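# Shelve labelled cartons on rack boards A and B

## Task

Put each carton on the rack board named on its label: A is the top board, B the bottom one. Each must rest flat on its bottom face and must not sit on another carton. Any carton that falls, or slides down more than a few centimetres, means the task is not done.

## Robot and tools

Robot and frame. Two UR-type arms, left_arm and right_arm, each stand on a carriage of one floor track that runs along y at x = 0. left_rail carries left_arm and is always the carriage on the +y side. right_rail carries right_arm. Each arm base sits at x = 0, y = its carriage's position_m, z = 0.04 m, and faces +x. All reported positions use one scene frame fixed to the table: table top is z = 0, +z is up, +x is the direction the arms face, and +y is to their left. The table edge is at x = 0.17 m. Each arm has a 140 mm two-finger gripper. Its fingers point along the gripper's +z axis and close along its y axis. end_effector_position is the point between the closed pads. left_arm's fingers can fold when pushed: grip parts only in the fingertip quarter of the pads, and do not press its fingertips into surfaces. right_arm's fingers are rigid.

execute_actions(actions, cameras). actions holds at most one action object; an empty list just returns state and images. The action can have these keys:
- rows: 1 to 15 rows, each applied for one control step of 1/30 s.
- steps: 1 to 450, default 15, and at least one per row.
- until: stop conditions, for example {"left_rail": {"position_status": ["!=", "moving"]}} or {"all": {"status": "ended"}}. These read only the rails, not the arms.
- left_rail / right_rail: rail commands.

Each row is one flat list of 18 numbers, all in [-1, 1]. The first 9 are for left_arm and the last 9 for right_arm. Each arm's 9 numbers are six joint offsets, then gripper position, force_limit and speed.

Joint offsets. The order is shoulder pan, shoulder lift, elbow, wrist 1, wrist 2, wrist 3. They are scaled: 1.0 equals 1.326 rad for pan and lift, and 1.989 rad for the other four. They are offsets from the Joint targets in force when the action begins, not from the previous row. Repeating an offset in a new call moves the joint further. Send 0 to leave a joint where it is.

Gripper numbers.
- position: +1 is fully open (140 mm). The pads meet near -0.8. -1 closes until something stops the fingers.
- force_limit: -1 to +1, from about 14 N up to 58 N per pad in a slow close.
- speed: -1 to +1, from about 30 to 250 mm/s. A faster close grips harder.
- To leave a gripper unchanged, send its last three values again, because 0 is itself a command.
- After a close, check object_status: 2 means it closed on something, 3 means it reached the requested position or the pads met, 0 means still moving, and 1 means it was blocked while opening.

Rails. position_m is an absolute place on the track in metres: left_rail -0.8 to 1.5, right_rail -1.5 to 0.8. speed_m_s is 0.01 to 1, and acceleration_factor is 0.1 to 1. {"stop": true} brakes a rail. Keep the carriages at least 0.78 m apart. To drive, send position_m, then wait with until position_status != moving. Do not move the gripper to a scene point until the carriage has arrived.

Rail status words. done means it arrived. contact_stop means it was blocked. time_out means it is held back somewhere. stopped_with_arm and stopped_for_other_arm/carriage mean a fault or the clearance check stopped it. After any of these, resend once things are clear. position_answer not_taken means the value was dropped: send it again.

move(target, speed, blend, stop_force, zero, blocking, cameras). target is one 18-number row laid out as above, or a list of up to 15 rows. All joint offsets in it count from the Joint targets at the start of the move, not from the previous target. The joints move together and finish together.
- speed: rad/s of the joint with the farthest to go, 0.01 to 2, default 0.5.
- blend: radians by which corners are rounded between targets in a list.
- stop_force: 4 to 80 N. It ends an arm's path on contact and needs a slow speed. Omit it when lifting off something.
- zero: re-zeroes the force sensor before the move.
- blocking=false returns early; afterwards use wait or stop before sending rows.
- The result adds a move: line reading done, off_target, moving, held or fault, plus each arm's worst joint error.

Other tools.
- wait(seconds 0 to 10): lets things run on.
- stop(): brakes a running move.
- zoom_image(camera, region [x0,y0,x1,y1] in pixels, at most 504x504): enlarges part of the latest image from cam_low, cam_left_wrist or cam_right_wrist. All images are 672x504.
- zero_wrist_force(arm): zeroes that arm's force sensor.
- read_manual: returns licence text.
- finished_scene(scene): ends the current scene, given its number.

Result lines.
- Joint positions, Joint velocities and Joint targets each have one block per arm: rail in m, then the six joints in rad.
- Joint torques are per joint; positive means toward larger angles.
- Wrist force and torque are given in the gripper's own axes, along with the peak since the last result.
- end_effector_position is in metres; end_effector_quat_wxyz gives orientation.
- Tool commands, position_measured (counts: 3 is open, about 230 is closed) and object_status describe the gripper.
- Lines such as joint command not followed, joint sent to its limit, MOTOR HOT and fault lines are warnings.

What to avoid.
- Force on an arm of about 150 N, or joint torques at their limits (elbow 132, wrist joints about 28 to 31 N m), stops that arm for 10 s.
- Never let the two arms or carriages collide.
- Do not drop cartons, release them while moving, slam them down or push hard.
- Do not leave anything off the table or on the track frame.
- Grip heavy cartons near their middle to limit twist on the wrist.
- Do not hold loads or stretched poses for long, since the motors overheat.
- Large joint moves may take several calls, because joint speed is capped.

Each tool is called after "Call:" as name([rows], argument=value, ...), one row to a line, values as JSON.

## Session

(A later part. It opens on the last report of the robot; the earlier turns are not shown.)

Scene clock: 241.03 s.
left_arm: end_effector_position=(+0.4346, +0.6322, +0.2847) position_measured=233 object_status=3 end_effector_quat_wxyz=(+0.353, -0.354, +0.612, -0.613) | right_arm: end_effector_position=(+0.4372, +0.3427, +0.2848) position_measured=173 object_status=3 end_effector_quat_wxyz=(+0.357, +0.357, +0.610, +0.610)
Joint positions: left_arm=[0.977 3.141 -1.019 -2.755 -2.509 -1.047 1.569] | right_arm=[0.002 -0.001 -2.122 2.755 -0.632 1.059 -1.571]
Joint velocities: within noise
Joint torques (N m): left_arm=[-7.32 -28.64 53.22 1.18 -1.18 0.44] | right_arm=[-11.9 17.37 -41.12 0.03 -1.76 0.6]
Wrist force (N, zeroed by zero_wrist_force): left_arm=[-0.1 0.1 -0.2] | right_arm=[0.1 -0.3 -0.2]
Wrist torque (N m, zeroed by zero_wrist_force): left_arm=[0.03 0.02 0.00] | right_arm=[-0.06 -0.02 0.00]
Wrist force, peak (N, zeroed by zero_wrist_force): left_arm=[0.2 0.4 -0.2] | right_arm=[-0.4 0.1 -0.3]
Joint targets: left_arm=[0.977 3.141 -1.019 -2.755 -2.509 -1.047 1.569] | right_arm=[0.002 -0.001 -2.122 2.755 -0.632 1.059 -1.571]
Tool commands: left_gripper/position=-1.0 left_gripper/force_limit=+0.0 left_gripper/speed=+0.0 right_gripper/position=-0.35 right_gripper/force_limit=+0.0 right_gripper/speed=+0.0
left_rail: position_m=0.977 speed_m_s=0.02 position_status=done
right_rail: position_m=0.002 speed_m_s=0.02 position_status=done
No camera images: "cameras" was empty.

Check visually while stepping.

Call:
execute_actions([
  {"left_rail":{"position_m":0.974},"right_rail":{"position_m":0.004},"steps":150,"until":{"all":{"status":"ended"}}},
], cameras=["cam_left_wrist","cam_right_wrist"])

Scene clock: 244.27 s.
left_arm: end_effector_position=(+0.4346, +0.6292, +0.2847) position_measured=233 object_status=3 end_effector_quat_wxyz=(+0.353, -0.354, +0.612, -0.613) | right_arm: end_effector_position=(+0.4372, +0.3447, +0.2848) position_measured=173 object_status=3 end_effector_quat_wxyz=(+0.357, +0.357, +0.610, +0.610)
Joint positions: left_arm=[0.974 3.141 -1.019 -2.755 -2.509 -1.047 1.569] | right_arm=[0.004 -0.001 -2.122 2.755 -0.632 1.059 -1.571]
Joint velocities: within noise
Joint torques (N m): left_arm=[-10.59 -24.54 51.55 1.03 0.43 0.1] | right_arm=[-9.6 16.94 -41.53 -0.2 -1.79 0.61]
Wrist force (N, zeroed by zero_wrist_force): left_arm=[-6.0 -0.1 -4.5] | right_arm=[-0.5 0.1 -0.3]
Wrist torque (N m, zeroed by zero_wrist_force): left_arm=[0.06 -0.16 0.00] | right_arm=[0.05 -0.03 -0.01]
Wrist force, peak (N, zeroed by zero_wrist_force): left_arm=[-6.1 -0.6 -4.2] | right_arm=[-0.6 -0.4 -0.5]
Joint targets: left_arm=[0.974 3.141 -1.019 -2.755 -2.509 -1.047 1.569] | right_arm=[0.004 -0.001 -2.122 2.755 -0.632 1.059 -1.571]
Tool commands: left_gripper/position=-1.0 left_gripper/force_limit=+0.0 left_gripper/speed=+0.0 right_gripper/position=-0.35 right_gripper/force_limit=+0.0 right_gripper/speed=+0.0
left_rail: position_m=0.974 speed_m_s=0.02 position_status=done
right_rail: position_m=0.004 speed_m_s=0.02 position_status=done
camera_calibration:
cam_left_wrist: T_world_to_cam=[[-0.0156547, 0.00948588, -0.999832, 0.294465], [0.178563, 0.983907, 0.00653895, -0.702411], [0.983804, -0.178431, -0.0170966, -0.127614], [0, 0, 0, 1]] pos_world=[0.255582, 0.665543, 0.296827]
cam_right_wrist: T_world_to_cam=[[-0.000311856, -0.0253331, 0.999679, -0.268861], [0.194978, -0.980494, -0.0247861, 0.261592], [0.980808, 0.194907, 0.00524517, -0.321396], [0, 0, 0, 1]] pos_world=[0.264139, 0.312321, 0.276945]
Images, in order (width x height): cam_left_wrist 672x504, cam_right_wrist 672x504.

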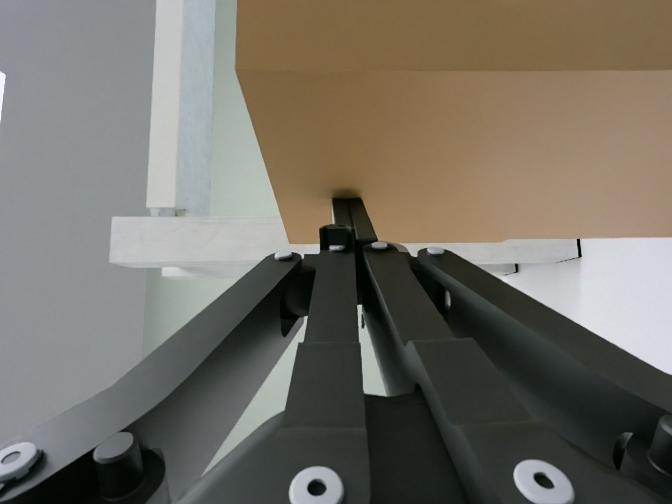

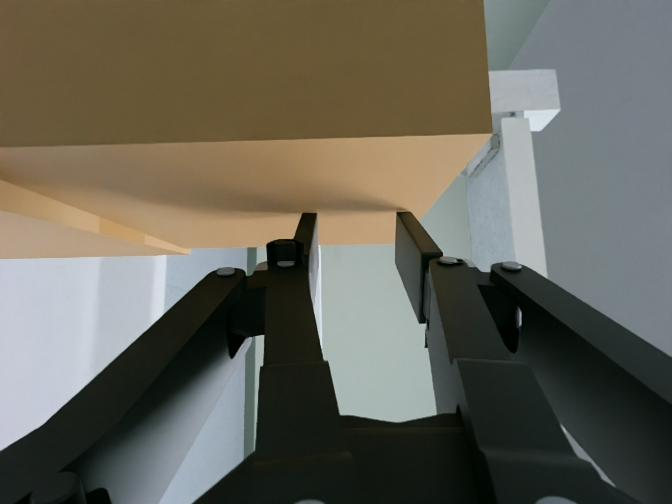

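Call:
execute_actions([
  {"right_rail":{"position_m":0.009},"steps":150,"until":{"all":{"status":"ended"}}},
], cameras=[])

Call:
execute_actions([
  {"right_rail":{"position_m":0.011},"steps":150,"until":{"all":{"status":"ended"}}},
], cameras=[])

Scene clock: 249.33 s.
left_arm: end_effector_position=(+0.4346, +0.6292, +0.2847) position_measured=233 object_status=3 end_effector_quat_wxyz=(+0.353, -0.354, +0.612, -0.613) | right_arm: end_effector_position=(+0.4372, +0.3496, +0.2848) position_measured=173 object_status=3 end_effector_quat_wxyz=(+0.357, +0.357, +0.610, +0.610)
Joint positions: left_arm=[0.974 3.141 -1.019 -2.755 -2.509 -1.047 1.569] | right_arm=[0.009 -0.001 -2.122 2.755 -0.632 1.059 -1.571]
Joint velocities: within noise
Joint torques (N m): left_arm=[-10.19 -24.04 52.85 1.14 4.8 0.77] | right_arm=[10.83 15.67 -40.64 -0.06 -7.03 0.46]
Wrist force (N, zeroed by zero_wrist_force): left_arm=[-28.7 -1.0 -18.1] | right_arm=[-35.7 1.1 -20.1]
Wrist torque (N m, zeroed by zero_wrist_force): left_arm=[-0.02 -0.90 -0.01] | right_arm=[0.05 -0.74 -0.11]
Wrist force, peak (N, zeroed by zero_wrist_force): left_arm=[-28.7 -1.0 -18.1] | right_arm=[-36.1 1.1 -20.1]
Joint targets: left_arm=[0.974 3.141 -1.019 -2.755 -2.509 -1.047 1.569] | right_arm=[0.009 -0.001 -2.122 2.755 -0.632 1.059 -1.571]
Tool commands: left_gripper/position=-1.0 left_gripper/force_limit=+0.0 left_gripper/speed=+0.0 right_gripper/position=-0.35 right_gripper/force_limit=+0.0 right_gripper/speed=+0.0
left_rail: position_m=0.974 speed_m_s=0.02 position_status=done
right_rail: position_m=0.009 speed_m_s=0.02 position_status=done
No camera images: "cameras" was empty.

Scene clock: 249.90 s.
left_arm: end_effector_position=(+0.4346, +0.6292, +0.2847) position_measured=233 object_status=3 end_effector_quat_wxyz=(+0.353, -0.354, +0.612, -0.613) | right_arm: end_effector_position=(+0.4372, +0.3516, +0.2848) position_measured=173 object_status=3 end_effector_quat_wxyz=(+0.357, +0.357, +0.610, +0.610)
Joint positions: left_arm=[0.974 3.141 -1.019 -2.755 -2.509 -1.047 1.569] | right_arm=[0.011 -0.001 -2.122 2.755 -0.632 1.059 -1.571]
Joint velocities: within noise
Joint torques (N m): left_arm=[-8.21 -23.13 52.09 0.58 10.24 0.31] | right_arm=[29.34 16.38 -40.49 -0.13 -13.28 0.58]
Wrist force (N, zeroed by zero_wrist_force): left_arm=[-41.7 -1.2 -25.8] | right_arm=[-49.9 1.4 -27.1]
Wrist torque (N m, zeroed by zero_wrist_force): left_arm=[0.06 -1.36 -0.01] | right_arm=[0.09 -0.97 -0.12]
Wrist force, peak (N, zeroed by zero_wrist_force): left_arm=[-41.9 -2.2 -26.0] | right_arm=[-49.9 1.4 -27.1]
Joint targets: left_arm=[0.974 3.141 -1.019 -2.755 -2.509 -1.047 1.569] | right_arm=[0.011 -0.001 -2.122 2.755 -0.632 1.059 -1.571]
Tool commands: left_gripper/position=-1.0 left_gripper/force_limit=+0.0 left_gripper/speed=+0.0 right_gripper/position=-0.35 right_gripper/force_limit=+0.0 right_gripper/speed=+0.0
left_rail: position_m=0.974 speed_m_s=0.02 position_status=done
right_rail: position_m=0.011 speed_m_s=0.02 position_status=done
No camera images: "cameras" was empty.

Call:
move([
  [0,0.0715,0.0328,-0.0805,0,0,-1,0,0,0,-0.0715,-0.0328,0.0805,0,0,-0.35,0,0],
  [0,0.1479,0.1039,-0.2025,0,0,-1,0,0,0,-0.1479,-0.1039,0.2025,0,0,-0.35,0,0],
], speed=0.15, blend=0.03, cameras=["cam_left_wrist","cam_right_wrist"])

Scene clock: 288.50 s.
left_arm: end_effector_position=(+0.4347, +0.6292, +0.4197) position_measured=233 object_status=3 end_effector_quat_wxyz=(+0.353, -0.354, +0.612, -0.613) | right_arm: end_effector_position=(+0.4372, +0.3517, +0.4199) position_measured=173 object_status=3 end_effector_quat_wxyz=(+0.357, +0.357, +0.610, +0.610)
Joint positions: left_arm=[0.974 3.141 -0.823 -2.548 -2.911 -1.047 1.569] | right_arm=[0.011 -0.001 -2.318 2.548 -0.23 1.059 -1.571]
Joint velocities: within noise
Joint torques (N m): left_arm=[-13.25 8.35 71.13 2.08 22.53 0.08] | right_arm=[23.53 0.69 -57.3 -1.11 -12.09 0.82]
Wrist force (N, zeroed by zero_wrist_force): left_arm=[-45.8 8.1 -26.4] | right_arm=[-47.7 -8.3 -24.0]
Wrist torque (N m, zeroed by zero_wrist_force): left_arm=[-0.29 -1.50 0.11] | right_arm=[0.26 -0.98 -0.19]
Wrist force, peak (N, zeroed by zero_wrist_force): left_arm=[-45.4 9.5 -26.9] | right_arm=[-50.7 1.9 -27.0]
Joint targets: left_arm=[0.974 3.141 -0.823 -2.548 -2.912 -1.047 1.569] | right_arm=[0.011 -0.001 -2.318 2.548 -0.230 1.059 -1.571]
left_rail: position_m=0.974 speed_m_s=0.02 position_status=done
right_rail: position_m=0.011 speed_m_s=0.02 position_status=done
move: done
camera_calibration:
cam_left_wrist: T_world_to_cam=[[-0.0156734, 0.00948627, -0.999832, 0.429503], [0.178597, 0.983901, 0.00653541, -0.703276], [0.983797, -0.178465, -0.0171153, -0.125357], [0, 0, 0, 1]] pos_world=[0.25566, 0.665508, 0.431881]
cam_right_wrist: T_world_to_cam=[[-0.000294361, -0.0253332, 0.999679, -0.403739], [0.195026, -0.980485, -0.0247894, 0.271797], [0.980798, 0.194956, 0.00522924, -0.323503], [0, 0, 0, 1]] pos_world=[0.264165, 0.319333, 0.412039]
Images, in order (width x height): cam_left_wrist 672x504, cam_right_wrist 672x504.

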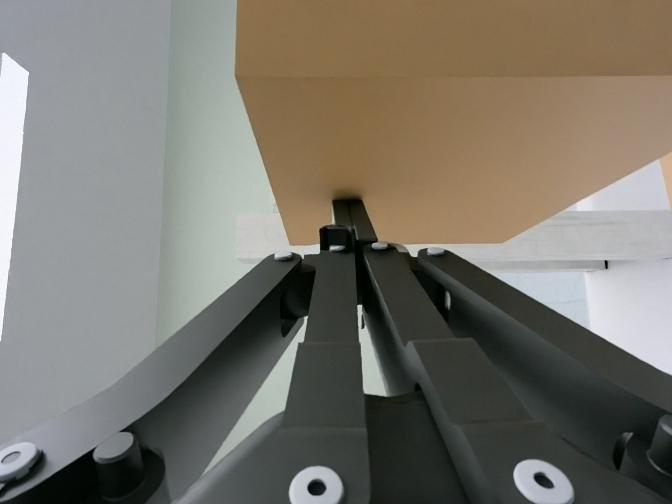

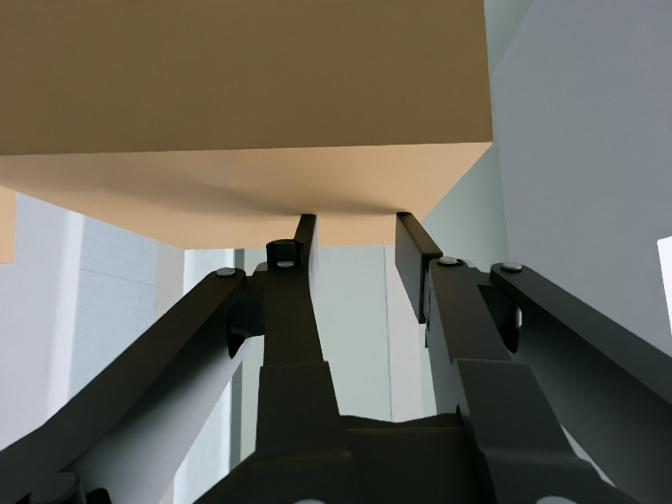

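Call:
execute_actions([
  {"left_rail":{"position_m":0.819,"speed_m_s":0.07},"right_rail":{"position_m":-0.144,"speed_m_s":0.07},"steps":200,"until":{"all":{"status":"ended"}}},
], cameras=["cam_left_wrist","cam_right_wrist"])

Scene clock: 297.27 s.
left_arm: end_effector_position=(+0.4346, +0.4742, +0.4198) position_measured=233 object_status=3 end_effector_quat_wxyz=(+0.353, -0.354, +0.612, -0.613) | right_arm: end_effector_position=(+0.4372, +0.1967, +0.4200) position_measured=173 object_status=3 end_effector_quat_wxyz=(+0.357, +0.357, +0.610, +0.610)
Joint positions: left_arm=[0.819 3.141 -0.823 -2.548 -2.912 -1.047 1.569] | right_arm=[-0.144 -0.001 -2.318 2.548 -0.23 1.059 -1.571]
Joint velocities: within noise
Joint torques (N m): left_arm=[-18.15 9.64 59.66 3.43 21.8 -0.13] | right_arm=[11.45 0.07 -46.91 -2.68 -7.8 1.11]
Wrist force (N, zeroed by zero_wrist_force): left_arm=[-44.9 8.1 -25.7] | right_arm=[-47.0 -8.0 -23.5]
Wrist torque (N m, zeroed by zero_wrist_force): left_arm=[-0.28 -1.50 0.11] | right_arm=[0.32 -0.92 -0.18]
Wrist force, peak (N, zeroed by zero_wrist_force): left_arm=[-47.4 8.8 -27.5] | right_arm=[-48.9 -8.8 -24.5]
Joint targets: left_arm=[0.819 3.141 -0.823 -2.548 -2.912 -1.047 1.569] | right_arm=[-0.144 -0.001 -2.318 2.548 -0.230 1.059 -1.571]
Tool commands: left_gripper/position=-1.0 left_gripper/force_limit=+0.0 left_gripper/speed=+0.0 right_gripper/position=-0.35 right_gripper/force_limit=+0.0 right_gripper/speed=+0.0
left_rail: position_m=0.819 speed_m_s=0.07 position_status=done
right_rail: position_m=-0.144 speed_m_s=0.07 position_status=done
camera_calibration:
cam_left_wrist: T_world_to_cam=[[-0.015651, 0.00948616, -0.999833, 0.431044], [0.178597, 0.983901, 0.0065393, -0.550798], [0.983798, -0.178465, -0.0170933, -0.153015], [0, 0, 0, 1]] pos_world=[0.255653, 0.510534, 0.431958]
cam_right_wrist: T_world_to_cam=[[-0.000315456, -0.0253332, 0.999679, -0.407734], [0.194978, -0.980494, -0.0247856, 0.119844], [0.980808, 0.194908, 0.00524873, -0.29329], [0, 0, 0, 1]] pos_world=[0.264166, 0.164342, 0.412113]
Images, in order (width x height): cam_left_wrist 672x504, cam_right_wrist 672x504.

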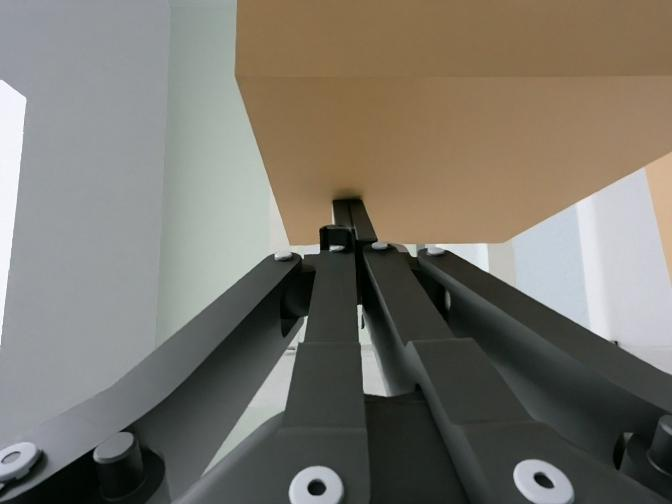

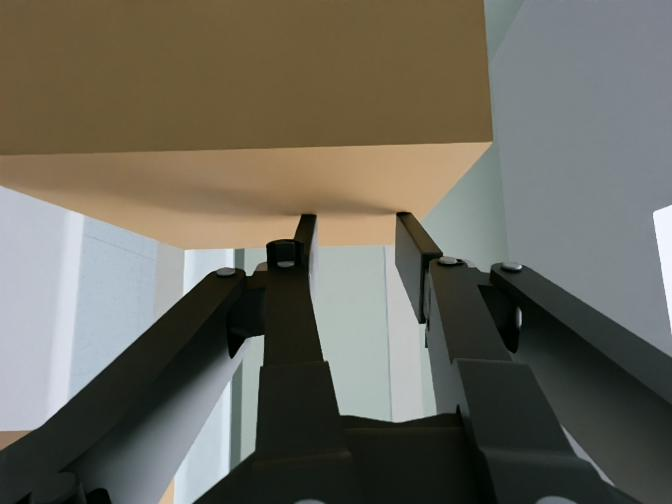

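Call:
move([
  [0,-0.0181,-0.0243,0.0364,0,0,-1,0,0,0,0.0181,0.0243,-0.0364,0,0,-0.35,0,0],
  [0,-0.1851,0.0133,0.1101,0,0,-1,0,0,0,0.1851,-0.0133,-0.1101,0,0,-0.35,0,0],
  [0,-0.3411,0.0682,0.1592,0,0,-1,0,0,0,0.3411,-0.0682,-0.1592,0,0,-0.35,0,0],
  [0,-0.4724,0.1325,0.1824,0,0,-1,0,0,0,0.4724,-0.1325,-0.1824,0,0,-0.35,0,0],
  [0,-0.5660,0.1903,0.1871,0,0,-1,0,0,0,0.5660,-0.1903,-0.1871,0,0,-0.35,0,0],
], speed=0.2, blend=0.03, cameras=["cam_left_wrist","cam_right_wrist"])

Scene clock: 313.50 s.
left_arm: end_effector_position=(+0.7674, +0.4740, +0.3899) position_measured=233 object_status=3 end_effector_quat_wxyz=(+0.353, -0.354, +0.612, -0.613) | right_arm: end_effector_position=(+0.7700, +0.1965, +0.3899) position_measured=173 object_status=3 end_effector_quat_wxyz=(+0.357, +0.357, +0.610, +0.610)
Joint positions: left_arm=[0.819 3.141 -1.573 -2.17 -2.54 -1.047 1.569] | right_arm=[-0.144 -0.001 -1.568 2.17 -0.602 1.059 -1.571]
Joint velocities: within noise
Joint torques (N m): left_arm=[-22.39 29.51 61.54 9.81 20.5 0.17] | right_arm=[23.62 -32.52 -47.67 -10.66 -7.9 1.1]
Wrist force (N, zeroed by zero_wrist_force): left_arm=[-37.6 8.3 -21.8] | right_arm=[-39.2 -8.0 -19.4]
Wrist torque (N m, zeroed by zero_wrist_force): left_arm=[-0.31 -1.28 0.11] | right_arm=[0.41 -0.90 -0.16]
Wrist force, peak (N, zeroed by zero_wrist_force): left_arm=[-45.1 8.5 -26.1] | right_arm=[-47.2 -9.2 -23.9]
Joint targets: left_arm=[0.819 3.141 -1.574 -2.170 -2.540 -1.047 1.569] | right_arm=[-0.144 -0.001 -1.568 2.170 -0.602 1.059 -1.571]
left_rail: position_m=0.819 speed_m_s=0.07 position_status=done
right_rail: position_m=-0.144 speed_m_s=0.07 position_status=done
move: done
camera_calibration:
cam_left_wrist: T_world_to_cam=[[-0.0155192, 0.00948628, -0.999835, 0.406209], [0.178608, 0.983898, 0.00656277, -0.609795], [0.983798, -0.178476, -0.0169637, -0.48097], [0, 0, 0, 1]] pos_world=[0.588396, 0.510282, 0.401984]
cam_right_wrist: T_world_to_cam=[[-0.000449466, -0.0253334, 0.999679, -0.377476], [0.194966, -0.980497, -0.0247596, 0.053965], [0.98081, 0.194893, 0.00537986, -0.61957], [0, 0, 0, 1]] pos_world=[0.596989, 0.164099, 0.382024]
Images, in order (width x height): cam_left_wrist 672x504, cam_right_wrist 672x504.

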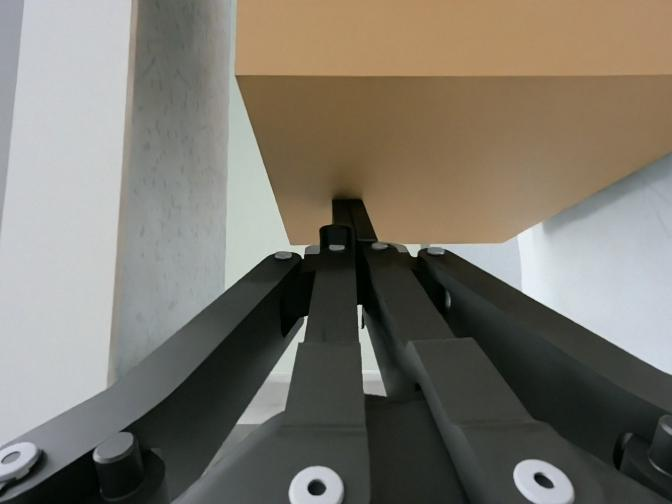

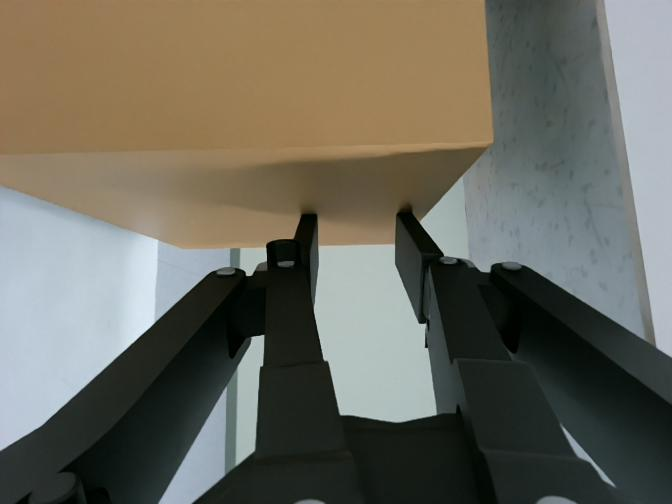

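Call:
move(target=[0,-0.0106,-0.0059,0.0129,0,0,-1,0,0,0,0.0106,0.0059,-0.0129,0,0,-0.35,0,0], speed=0.05, stop_force=10, cameras=[])

Call:
move(target=[0,-0.0040,-0.0022,0.0048,0,0,-1,0,0,0,0.0040,0.0022,-0.0048,0,0,-0.35,0,0], speed=0.03, stop_force=9, cameras=[])

Call:
move(target=[0,-0.0040,-0.0022,0.0048,0,0,-1,0,0,0,0.0040,0.0022,-0.0048,0,0,-0.35,0,0], speed=0.03, stop_force=9, cameras=[])

Scene clock: 326.00 s.
left_arm: end_effector_position=(+0.7676, +0.4740, +0.3777) position_measured=233 object_status=3 end_effector_quat_wxyz=(+0.353, -0.354, +0.612, -0.613) | right_arm: end_effector_position=(+0.7703, +0.1965, +0.3777) position_measured=173 object_status=3 end_effector_quat_wxyz=(+0.357, +0.357, +0.610, +0.610)
Joint positions: left_arm=[0.819 3.141 -1.588 -2.182 -2.514 -1.047 1.569] | right_arm=[-0.144 -0.001 -1.554 2.181 -0.627 1.059 -1.571]
Joint velocities: within noise
Joint torques (N m): left_arm=[-28.09 31.05 41.64 9.43 15.12 -0.06] | right_arm=[44.74 -35.41 -34.85 -10.35 -7.67 0.96]
Wrist force (N, zeroed by zero_wrist_force): left_arm=[-37.4 8.8 -22.1] | right_arm=[-39.3 -8.2 -19.9]
Wrist torque (N m, zeroed by zero_wrist_force): left_arm=[-0.32 -1.31 0.11] | right_arm=[0.44 -0.90 -0.15]
Wrist force, peak (N, zeroed by zero_wrist_force): left_arm=[-38.1 8.0 -22.1] | right_arm=[-39.7 -8.6 -19.8]
Joint targets: left_arm=[0.819 3.141 -1.588 -2.182 -2.514 -1.047 1.569] | right_arm=[-0.144 -0.001 -1.554 2.181 -0.627 1.059 -1.571]
left_rail: position_m=0.819 speed_m_s=0.07 position_status=done
right_rail: position_m=-0.144 speed_m_s=0.07 position_status=done
move: done
No camera images: "cameras" was empty.

Scene clock: 327.33 s.
left_arm: end_effector_position=(+0.7676, +0.4740, +0.3731) position_measured=233 object_status=3 end_effector_quat_wxyz=(+0.353, -0.354, +0.612, -0.613) | right_arm: end_effector_position=(+0.7702, +0.1965, +0.3732) position_measured=173 object_status=3 end_effector_quat_wxyz=(+0.357, +0.357, +0.610, +0.610)
Joint positions: left_arm=[0.819 3.141 -1.593 -2.186 -2.504 -1.047 1.569] | right_arm=[-0.144 -0.001 -1.548 2.186 -0.637 1.059 -1.571]
Joint velocities: within noise
Joint torques (N m): left_arm=[-28.93 30.04 39.98 9.63 13.63 -0.04] | right_arm=[42.43 -37.17 -34.15 -10.21 -7.52 0.88]
Wrist force (N, zeroed by zero_wrist_force): left_arm=[-37.7 8.9 -22.1] | right_arm=[-39.3 -8.3 -19.8]
Wrist torque (N m, zeroed by zero_wrist_force): left_arm=[-0.32 -1.22 0.11] | right_arm=[0.42 -0.93 -0.15]
Wrist force, peak (N, zeroed by zero_wrist_force): left_arm=[-37.9 8.1 -22.1] | right_arm=[-39.6 -8.4 -20.0]
Joint targets: left_arm=[0.819 3.141 -1.593 -2.186 -2.504 -1.047 1.569] | right_arm=[-0.144 -0.001 -1.548 2.186 -0.637 1.059 -1.571]
left_rail: position_m=0.819 speed_m_s=0.07 position_status=done
right_rail: position_m=-0.144 speed_m_s=0.07 position_status=done
move: done
No camera images: "cameras" was empty.

Scene clock: 329.30 s.
left_arm: end_effector_position=(+0.7675, +0.4740, +0.3692) position_measured=233 object_status=3 end_effector_quat_wxyz=(+0.353, -0.354, +0.612, -0.613) | right_arm: end_effector_position=(+0.7702, +0.1965, +0.3692) position_measured=173 object_status=3 end_effector_quat_wxyz=(+0.357, +0.357, +0.610, +0.610)
Joint positions: left_arm=[0.819 3.141 -1.598 -2.19 -2.496 -1.047 1.569] | right_arm=[-0.144 -0.001 -1.544 2.189 -0.646 1.059 -1.571]
Joint velocities: within noise
Joint torques (N m): left_arm=[-27.31 69.03 55.91 0.8 12.17 0.04] | right_arm=[43.65 -56.05 -44.19 0.19 -7.87 0.89]
Wrist force (N, zeroed by zero_wrist_force): left_arm=[-37.3 2.6 -24.3] | right_arm=[-38.8 -0.3 -21.8]
Wrist torque (N m, zeroed by zero_wrist_force): left_arm=[-0.12 -1.25 0.02] | right_arm=[0.60 -0.90 0.10]
Wrist force, peak (N, zeroed by zero_wrist_force): left_arm=[-38.2 -1.7 -24.4] | right_arm=[-39.4 -8.3 -19.9]
Joint targets: left_arm=[0.819 3.141 -1.598 -2.190 -2.496 -1.047 1.569] | right_arm=[-0.144 -0.001 -1.544 2.189 -0.646 1.059 -1.571]
left_rail: position_m=0.819 speed_m_s=0.07 position_status=done
right_rail: position_m=-0.144 speed_m_s=0.07 position_status=done
move: contact (left_arm, right_arm)
No camera images: "cameras" was empty.

Call:
move(target=[0,-0.0026,-0.0014,0.0031,0,0,-1,0,0,0,0.0022,0.0012,-0.0026,0,0,-0.35,0,0], speed=0.03, cameras=[])

Call:
execute_actions([
  {"left_rail":{"position_m":0.832,"speed_m_s":0.03},"right_rail":{"position_m":-0.164,"speed_m_s":0.03},"steps":120,"until":{"all":{"status":"ended"}}},
], cameras=["cam_left_wrist","cam_right_wrist"])

Scene clock: 338.13 s.
left_arm: end_effector_position=(+0.7675, +0.4740, +0.3664) position_measured=233 object_status=3 end_effector_quat_wxyz=(+0.353, -0.354, +0.612, -0.613) | right_arm: end_effector_position=(+0.7701, +0.1965, +0.3668) position_measured=173 object_status=3 end_effector_quat_wxyz=(+0.357, +0.357, +0.610, +0.610)
Joint positions: left_arm=[0.819 3.141 -1.601 -2.193 -2.49 -1.047 1.569] | right_arm=[-0.144 -0.001 -1.541 2.192 -0.651 1.059 -1.571]
Joint velocities: within noise
Joint torques (N m): left_arm=[-27.49 10.16 24.74 2.15 12.54 -0.33] | right_arm=[42.97 -17.37 -18.38 -2.13 -7.61 0.95]
Wrist force (N, zeroed by zero_wrist_force): left_arm=[-36.9 -16.1 -29.5] | right_arm=[-38.6 16.3 -26.2]
Wrist torque (N m, zeroed by zero_wrist_force): left_arm=[0.30 -1.14 -0.21] | right_arm=[0.21 -0.78 0.36]
Wrist force, peak (N, zeroed by zero_wrist_force): left_arm=[-37.0 -16.2 -29.9] | right_arm=[-38.6 16.3 -26.2]
Joint targets: left_arm=[0.819 3.141 -1.601 -2.193 -2.490 -1.047 1.569] | right_arm=[-0.144 -0.001 -1.541 2.192 -0.651 1.059 -1.571]
left_rail: position_m=0.819 speed_m_s=0.07 position_status=done
right_rail: position_m=-0.144 speed_m_s=0.07 position_status=done
move: done
No camera images: "cameras" was empty.

Scene clock: 339.47 s.
left_arm: end_effector_position=(+0.7675, +0.4870, +0.3662) position_measured=233 object_status=3 end_effector_quat_wxyz=(+0.353, -0.354, +0.612, -0.613) | right_arm: end_effector_position=(+0.7701, +0.1765, +0.3667) position_measured=173 object_status=3 end_effector_quat_wxyz=(+0.357, +0.357, +0.610, +0.610)
Joint positions: left_arm=[0.832 3.141 -1.601 -2.193 -2.49 -1.047 1.569] | right_arm=[-0.164 -0.001 -1.541 2.192 -0.651 1.059 -1.571]
Joint velocities: within noise
Joint torques (N m): left_arm=[14.36 69.32 53.07 3.04 -1.86 0.08] | right_arm=[-13.84 -54.87 -41.52 -2.29 2.8 1.05]
Wrist force (N, zeroed by zero_wrist_force): left_arm=[0.0 -0.2 -0.3] | right_arm=[1.2 -1.5 1.1]
Wrist torque (N m, zeroed by zero_wrist_force): left_arm=[-0.05 -0.01 0.00] | right_arm=[-0.38 -0.32 0.07]
Wrist force, peak (N, zeroed by zero_wrist_force): left_arm=[-37.0 -16.0 -29.4] | right_arm=[-39.0 16.1 -26.1]
Joint targets: left_arm=[0.832 3.141 -1.601 -2.193 -2.490 -1.047 1.569] | right_arm=[-0.164 -0.001 -1.541 2.192 -0.651 1.059 -1.571]
Tool commands: left_gripper/position=-1.0 left_gripper/force_limit=+0.0 left_gripper/speed=+0.0 right_gripper/position=-0.35 right_gripper/force_limit=+0.0 right_gripper/speed=+0.0
left_rail: position_m=0.832 speed_m_s=0.03 position_status=done
right_rail: position_m=-0.164 speed_m_s=0.03 position_status=done
camera_calibration:
cam_left_wrist: T_world_to_cam=[[-0.015851, 0.00948713, -0.999829, 0.382665], [0.178642, 0.983893, 0.00650376, -0.622432], [0.983786, -0.178509, -0.0172905, -0.479023], [0, 0, 0, 1]] pos_world=[0.588515, 0.523266, 0.378365]
cam_right_wrist: T_world_to_cam=[[-0.000127946, -0.0253336, 0.999679, -0.355018], [0.194979, -0.980493, -0.0248225, 0.0338113], [0.980807, 0.194913, 0.00506497, -0.615531], [0, 0, 0, 1]] pos_world=[0.59708, 0.144133, 0.358861]
Images, in order (width x height): cam_left_wrist 672x504, cam_right_wrist 672x504.

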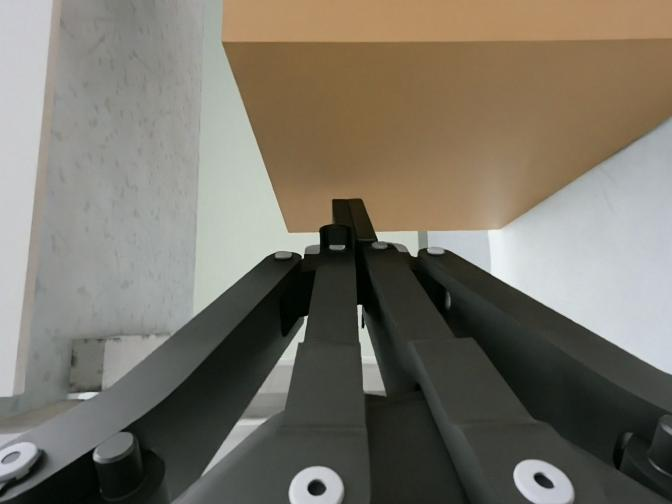

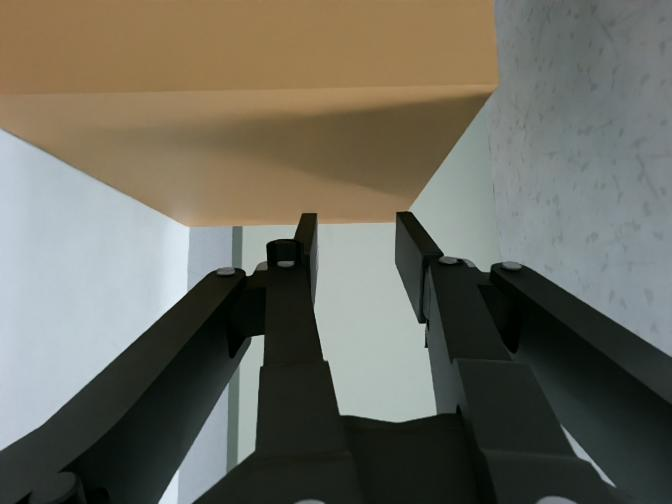

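Call:
move([
  [0,0.2452,-0.1108,-0.0526,0,0,-1,0,0,0,-0.2452,0.1108,0.0526,0,0,-0.35,0,0],
  [0,0.5863,-0.1790,-0.2119,0,0,-1,0,0,0,-0.5863,0.1790,0.2119,0,0,-0.35,0,0],
], speed=0.4, blend=0.03, cameras=[])

Call:
execute_actions([
  {"left_rail":{"position_m":1.03,"speed_m_s":0.4,"acceleration_factor":0.4},"right_rail":{"position_m":-0.06,"speed_m_s":0.4,"acceleration_factor":0.4},"steps":200,"until":{"all":{"status":"ended"}}},
])

Call:
move([
  [0,-0.0764,-0.0711,0.1221,0,0,-1,0,0,0,0.0764,0.0711,-0.1221,0,0,-0.35,0,0],
  [0,-0.1479,-0.1039,0.2025,0,0,-1,0,0,0,0.1479,0.1039,-0.2025,0,0,-0.35,0,0],
  [0,-0.3866,-0.1565,0.4143,0,0,-1,0,0,0,0.3866,0.1565,-0.4143,0,0,-0.35,0,0],
  [0,-0.7692,-0.1833,0.6961,0,0,-1,0,0,0,0.7692,0.1833,-0.6961,0,0,-0.35,0,0],
], speed=0.35, blend=0.04, stop_force=15)

Scene clock: 366.83 s.
left_arm: end_effector_position=(+0.4349, +0.4872, +0.4195) position_measured=233 object_status=3 end_effector_quat_wxyz=(+0.353, -0.354, +0.612, -0.613) | right_arm: end_effector_position=(+0.4373, +0.1767, +0.4200) position_measured=173 object_status=3 end_effector_quat_wxyz=(+0.357, +0.357, +0.610, +0.610)
Joint positions: left_arm=[0.832 3.141 -0.824 -2.549 -2.911 -1.047 1.569] | right_arm=[-0.164 -0.001 -2.318 2.548 -0.23 1.059 -1.571]
Joint velocities: within noise
Joint torques (N m): left_arm=[-3.98 6.56 41.44 -0.39 -1.54 0.12] | right_arm=[8.79 1.4 -34.47 0.72 3.02 1.21]
Wrist force (N, zeroed by zero_wrist_force): left_arm=[0.3 0.1 -0.3] | right_arm=[1.1 -2.4 0.9]
Wrist torque (N m, zeroed by zero_wrist_force): left_arm=[0.00 -0.07 0.00] | right_arm=[-0.54 -0.25 0.05]
Wrist force, peak (N, zeroed by zero_wrist_force): left_arm=[1.0 -0.1 -1.7] | right_arm=[0.3 -2.2 3.0]
Joint targets: left_arm=[0.832 3.141 -0.824 -2.549 -2.911 -1.047 1.569] | right_arm=[-0.164 -0.001 -2.318 2.548 -0.229 1.059 -1.571]
left_rail: position_m=0.832 speed_m_s=0.03 position_status=done
right_rail: position_m=-0.164 speed_m_s=0.03 position_status=done
move: done
No camera images: "cameras" was empty.

Scene clock: 368.80 s.
left_arm: end_effector_position=(+0.4348, +0.6851, +0.4195) position_measured=233 object_status=3 end_effector_quat_wxyz=(+0.353, -0.354, +0.612, -0.613) end_effector_velocity=(+0.000, +0.001, -0.001) end_effector_angular_velocity=(+0.001, +0.001, +0.000) | right_arm: end_effector_position=(+0.4372, +0.2807, +0.4200) position_measured=173 object_status=3 end_effector_quat_wxyz=(+0.357, +0.357, +0.610, +0.610)
Joint positions: left_arm=[1.03 3.141 -0.824 -2.549 -2.911 -1.047 1.569] | right_arm=[-0.06 -0.001 -2.318 2.548 -0.229 1.059 -1.571]
Joint velocities: left_arm=[0.001 0 -0.001 0 -0.001 0 0.001] | right_arm=[within noise]
Joint torques (N m): left_arm=[-12.26 5.11 43.86 0.51 -1.56 0.05] | right_arm=[9.04 1.96 -38.36 0.33 2.78 1.11]
Wrist force (N, zeroed by zero_wrist_force): left_arm=[-0.2 0.0 -0.6] | right_arm=[1.1 -2.3 0.9]
Wrist torque (N m, zeroed by zero_wrist_force): left_arm=[-0.03 0.05 0.00] | right_arm=[-0.51 -0.24 0.05]
Wrist force, peak (N, zeroed by zero_wrist_force): left_arm=[1.0 0.2 0.1] | right_arm=[1.6 -2.6 1.3]
Joint targets: left_arm=[1.030 3.141 -0.824 -2.549 -2.911 -1.047 1.569] | right_arm=[-0.060 -0.001 -2.318 2.548 -0.229 1.059 -1.571]
Tool commands: left_gripper/position=-1.0 left_gripper/force_limit=+0.0 left_gripper/speed=+0.0 right_gripper/position=-0.35 right_gripper/force_limit=+0.0 right_gripper/speed=+0.0
left_rail: position_m=1.030 speed_m_s=0.40 position_status=done
right_rail: position_m=-0.060 speed_m_s=0.40 position_status=done
camera_calibration:
cam_left_wrist: T_world_to_cam=[[-0.0158208, 0.00948662, -0.99983, 0.428834], [0.178609, 0.983899, 0.00650925, -0.758332], [0.983793, -0.178476, -0.0172604, -0.115429], [0, 0, 0, 1]] pos_world=[0.255788, 0.721452, 0.431705]
cam_right_wrist: T_world_to_cam=[[-0.0000695159, -0.0253337, 0.999679, -0.405698], [0.194972, -0.980494, -0.024834, 0.202209], [0.980809, 0.194908, 0.00500753, -0.309564], [0, 0, 0, 1]] pos_world=[0.26417, 0.248324, 0.412139]

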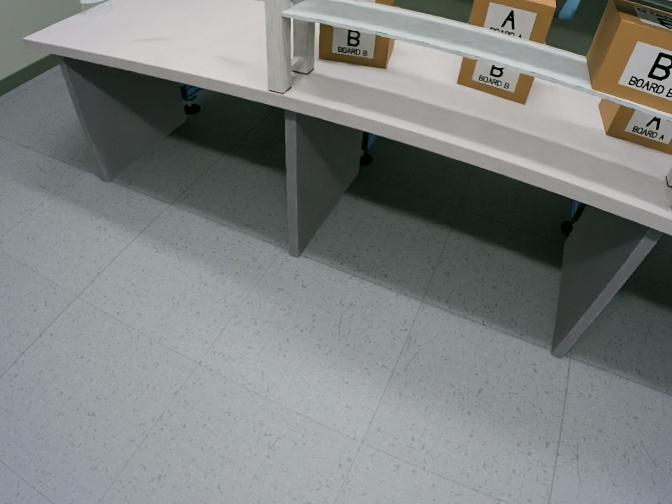

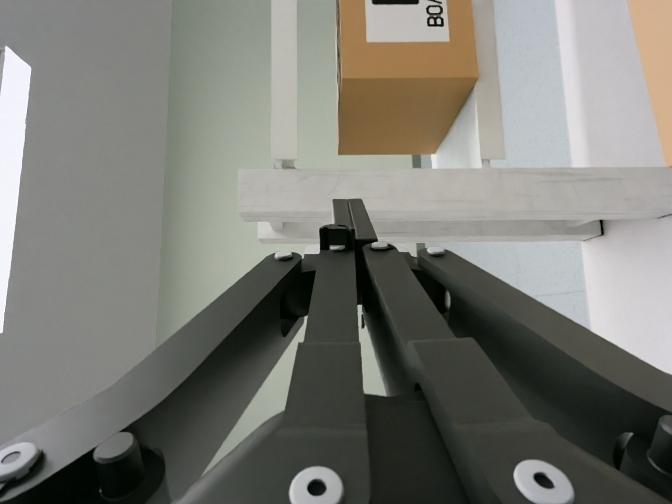

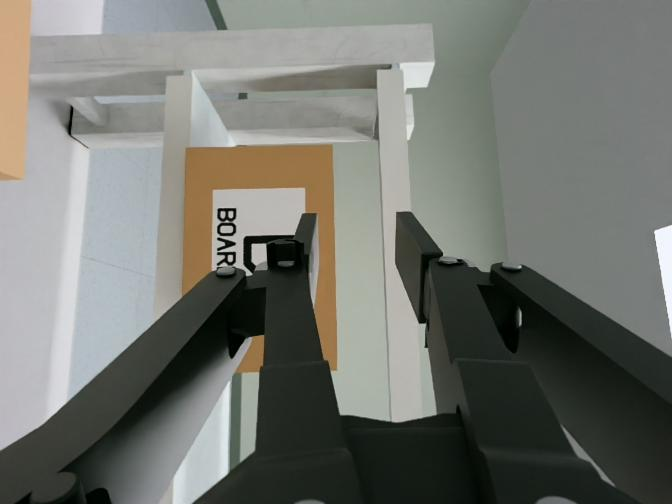

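Scene clock: 372.00 s.
left_arm: end_effector_position=(+0.4393, +0.6852, +0.2273) position_measured=233 object_status=3 end_effector_quat_wxyz=(+0.353, -0.354, +0.612, -0.613) | right_arm: end_effector_position=(+0.4403, +0.2807, +0.2132) position_measured=173 object_status=3 end_effector_quat_wxyz=(+0.357, +0.357, +0.610, +0.610)
Joint positions: left_arm=[1.03 3.141 -1.224 -2.823 -2.237 -1.047 1.569] | right_arm=[-0.06 -0.001 -1.861 2.841 -0.98 1.059 -1.571]
Joint velocities: within noise
Joint torques (N m): left_arm=[-10.62 19.48 42.32 0.13 -1.8 0.18] | right_arm=[9.25 10.64 -17.83 -6.6 2.76 1.23]
Wrist force (N, zeroed by zero_wrist_force): left_arm=[-0.1 0.3 -0.2] | right_arm=[0.5 -1.5 1.2]
Wrist torque (N m, zeroed by zero_wrist_force): left_arm=[0.07 0.04 0.00] | right_arm=[-0.31 -0.14 0.06]
Wrist force, peak (N, zeroed by zero_wrist_force): left_arm=[0.7 5.6 -1.4] | right_arm=[1.1 -2.4 1.3]
Joint targets: left_arm=[1.030 3.141 -1.224 -2.823 -2.237 -1.047 1.569] | right_arm=[-0.060 -0.001 -1.861 2.841 -0.980 1.059 -1.571]
left_rail: position_m=1.030 speed_m_s=0.40 position_status=done
right_rail: position_m=-0.060 speed_m_s=0.40 position_status=done
move: held (left_arm; a check stopped the path), off_target (right_arm; braked when a check withheld steps of left_arm); path passed 2 of 4 targets; limits=held; left_arm: the wrist 1 is farthest, 0.710 rad from its target; right_arm: the wrist 1 is farthest, 0.633 rad from its target
joint command not followed: on one or more control steps a check withheld the commanded joint targets of the left arm, and it was not sent them on those steps.
cause: the commanded joint targets, or the way to them, would bring two parts of the arm too close to each other (joints 4 (elbow) to 6 (wrist 2) lie between them).
camera_calibration:
cam_left_wrist: T_world_to_cam=[[-0.016153, 0.00948673, -0.999825, 0.236882], [0.178612, 0.983898, 0.00644998, -0.757936], [0.983787, -0.178477, -0.0175874, -0.123106], [0, 0, 0, 1]] pos_world=[0.260313, 0.721513, 0.239564]
cam_right_wrist: T_world_to_cam=[[-0.000185679, -0.0253336, 0.999679, -0.198918], [0.194975, -0.980494, -0.0248112, 0.196477], [0.980808, 0.194908, 0.00512147, -0.311531], [0, 0, 0, 1]] pos_world=[0.267207, 0.248325, 0.205324]

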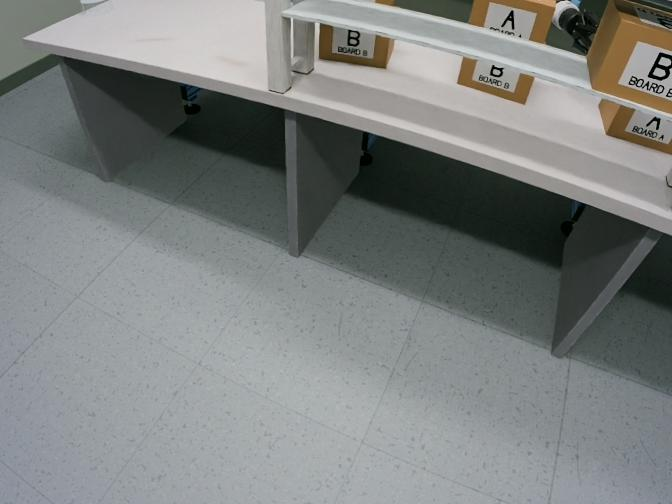

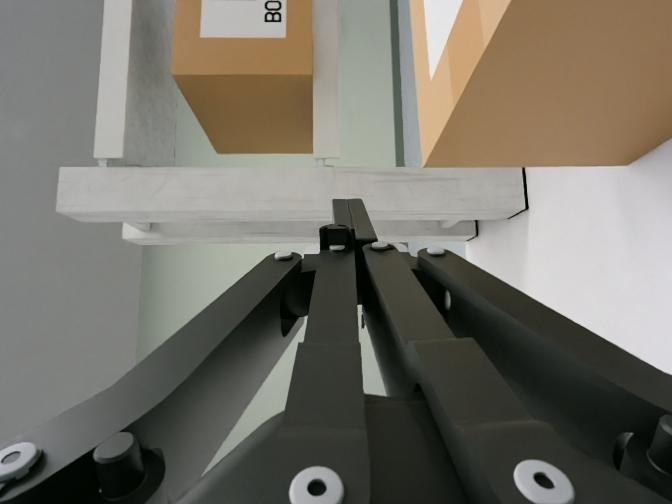

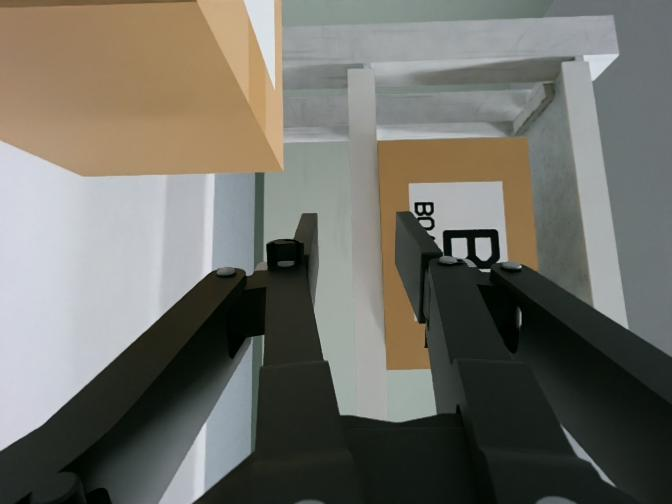

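Call:
execute_actions([
  {"left_rail":{"position_m":1.12},"right_rail":{"position_m":-0.14},"steps":200,"until":{"all":{"status":"ended"}}},
], cameras=[])

Call:
move(target=[0,-0.1771,0.0195,0.0990,0.1292,0,-1,0,0,0,0.1345,-0.0285,-0.0611,-0.1302,0,-0.35,0,0], speed=0.3, cameras=[])

Call:
move(target=[0,-0.2505,-0.0195,0.1864,0,0,-1,0,0,0,0.2505,0.0195,-0.1864,0,0,-0.35,0,0], speed=0.25, stop_force=15)

Scene clock: 401.60 s.
left_arm: end_effector_position=(+0.4393, +0.7751, +0.2273) position_measured=233 object_status=3 end_effector_quat_wxyz=(+0.353, -0.354, +0.612, -0.613) end_effector_velocity=(-0.001, +0.000, -0.001) end_effector_angular_velocity=(-0.001, +0.001, -0.001) | right_arm: end_effector_position=(+0.4403, +0.2008, +0.2132) position_measured=173 object_status=3 end_effector_quat_wxyz=(+0.357, +0.357, +0.610, +0.610)
Joint positions: left_arm=[1.12 3.141 -1.224 -2.823 -2.237 -1.047 1.569] | right_arm=[-0.14 -0.001 -1.861 2.841 -0.98 1.059 -1.571]
Joint velocities: left_arm=[0.001 0 0 -0.001 0 0 -0.001] | right_arm=[within noise]
Joint torques (N m): left_arm=[-13.6 22.65 35.31 1.13 -1.5 0.16] | right_arm=[9.63 11.36 -25.35 -4.66 3.1 1.12]
Wrist force (N, zeroed by zero_wrist_force): left_arm=[0.0 0.1 -0.3] | right_arm=[0.5 -1.2 1.1]
Wrist torque (N m, zeroed by zero_wrist_force): left_arm=[0.02 0.02 0.00] | right_arm=[-0.25 -0.14 0.06]
Wrist force, peak (N, zeroed by zero_wrist_force): left_arm=[-0.7 0.0 -0.5] | right_arm=[1.5 -1.5 1.8]
Joint targets: left_arm=[1.120 3.141 -1.224 -2.823 -2.237 -1.047 1.569] | right_arm=[-0.140 -0.001 -1.861 2.841 -0.980 1.059 -1.571]
Tool commands: left_gripper/position=-1.0 left_gripper/force_limit=+0.0 left_gripper/speed=+0.0 right_gripper/position=-0.35 right_gripper/force_limit=+0.0 right_gripper/speed=+0.0
left_rail: position_m=1.120 speed_m_s=0.40 position_status=done
right_rail: position_m=-0.140 speed_m_s=0.40 position_status=done
No camera images: "cameras" was empty.

Scene clock: 403.00 s.
left_arm: end_effector_position=(+0.4318, +0.7059, +0.2001) position_measured=233 object_status=3 end_effector_quat_wxyz=(+0.271, -0.272, +0.652, -0.653) | right_arm: end_effector_position=(+0.4346, +0.2711, +0.1998) position_measured=173 object_status=3 end_effector_quat_wxyz=(+0.276, +0.276, +0.651, +0.651)
Joint positions: left_arm=[1.12 3.141 -1.459 -2.784 -2.04 -0.79 1.569] | right_arm=[-0.14 -0.001 -1.682 2.784 -1.101 0.8 -1.571]
Joint velocities: within noise
Joint torques (N m): left_arm=[-12.24 -5.29 35.44 5.1 2.4 0.17] | right_arm=[9.89 1.41 -29 -5.77 -2.86 1.44]
Wrist force (N, zeroed by zero_wrist_force): left_arm=[0.1 -0.3 -0.1] | right_arm=[0.4 -1.9 1.6]
Wrist torque (N m, zeroed by zero_wrist_force): left_arm=[-0.08 -0.05 0.00] | right_arm=[-0.41 -0.11 0.01]
Wrist force, peak (N, zeroed by zero_wrist_force): left_arm=[-0.5 0.4 -0.7] | right_arm=[0.6 -2.5 1.9]
Joint targets: left_arm=[1.120 3.141 -1.459 -2.784 -2.040 -0.790 1.569] | right_arm=[-0.140 -0.001 -1.682 2.784 -1.101 0.800 -1.571]
left_rail: position_m=1.120 speed_m_s=0.40 position_status=done
right_rail: position_m=-0.140 speed_m_s=0.40 position_status=done
move: done
No camera images: "cameras" was empty.

Scene clock: 405.50 s.
left_arm: end_effector_position=(+0.4317, +0.7059, +0.1300) position_measured=233 object_status=3 end_effector_quat_wxyz=(+0.271, -0.272, +0.653, -0.653) | right_arm: end_effector_position=(+0.4345, +0.2712, +0.1297) position_measured=173 object_status=3 end_effector_quat_wxyz=(+0.275, +0.276, +0.651, +0.651)
Joint positions: left_arm=[1.12 3.141 -1.791 -2.823 -1.669 -0.79 1.569] | right_arm=[-0.14 -0.001 -1.35 2.823 -1.472 0.8 -1.571]
Joint velocities: within noise
Joint torques (N m): left_arm=[-11.84 6.3 -1.94 5.73 2.19 -0.13] | right_arm=[10.23 -13.83 0.57 -6.18 -2.81 0.98]
Wrist force (N, zeroed by zero_wrist_force): left_arm=[0.4 0.2 -0.1] | right_arm=[0.6 -2.4 1.0]
Wrist torque (N m, zeroed by zero_wrist_force): left_arm=[0.01 -0.07 0.01] | right_arm=[-0.51 -0.19 0.07]
Wrist force, peak (N, zeroed by zero_wrist_force): left_arm=[0.5 0.7 -0.2] | right_arm=[0.5 -2.5 1.2]
Joint targets: left_arm=[1.120 3.141 -1.791 -2.823 -1.670 -0.790 1.569] | right_arm=[-0.140 -0.001 -1.350 2.823 -1.472 0.800 -1.571]
left_rail: position_m=1.120 speed_m_s=0.40 position_status=done
right_rail: position_m=-0.140 speed_m_s=0.40 position_status=done
move: done
camera_calibration:
cam_left_wrist: T_world_to_cam=[[-0.0125771, 0.0131111, -0.999835, 0.135151], [0.42277, 0.906213, 0.00656532, -0.826874], [0.90615, -0.422618, -0.0169406, 0.0920661], [0, 0, 0, 1]] pos_world=[0.267852, 0.786461, 0.142117]
cam_right_wrist: T_world_to_cam=[[0.00665176, -0.0246214, 0.999675, -0.118921], [0.439513, -0.897887, -0.0250389, 0.0575435], [0.898212, 0.439537, 0.00484887, -0.334018], [0, 0, 0, 1]] pos_world=[0.275518, 0.195553, 0.121942]

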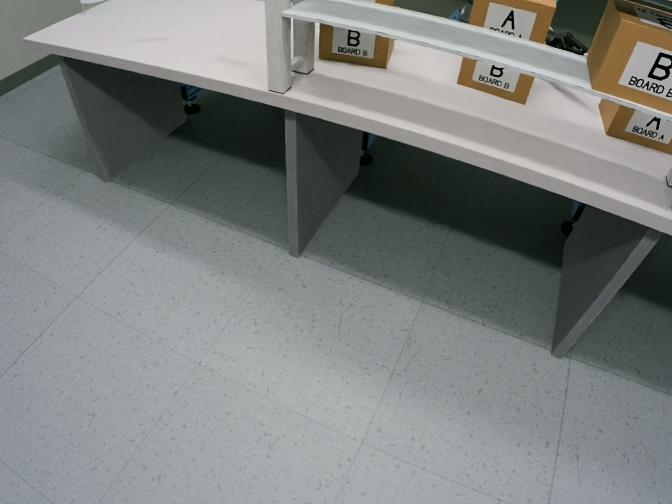

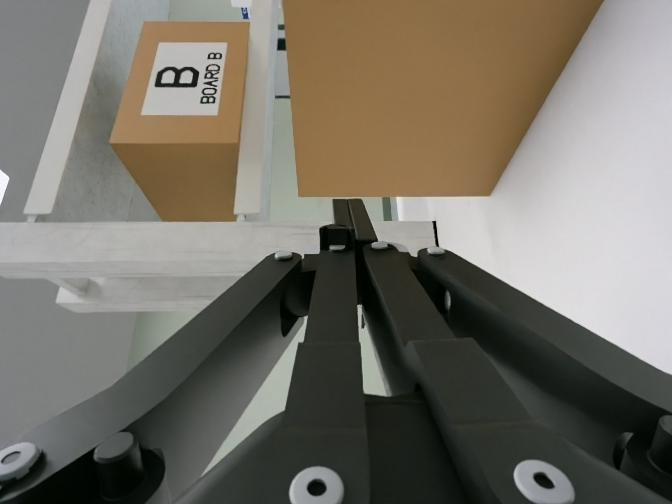

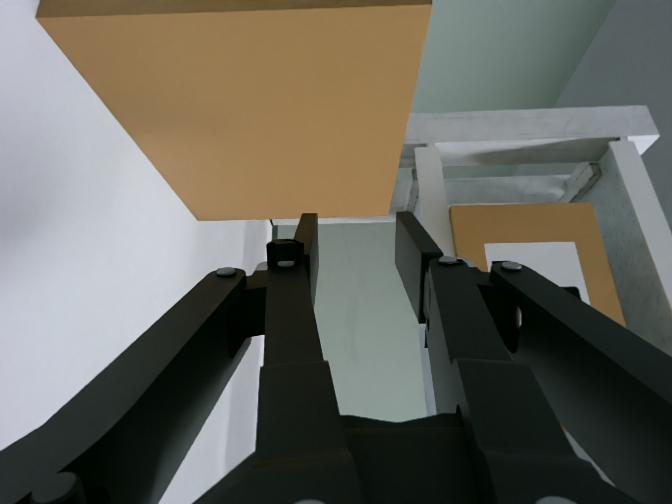

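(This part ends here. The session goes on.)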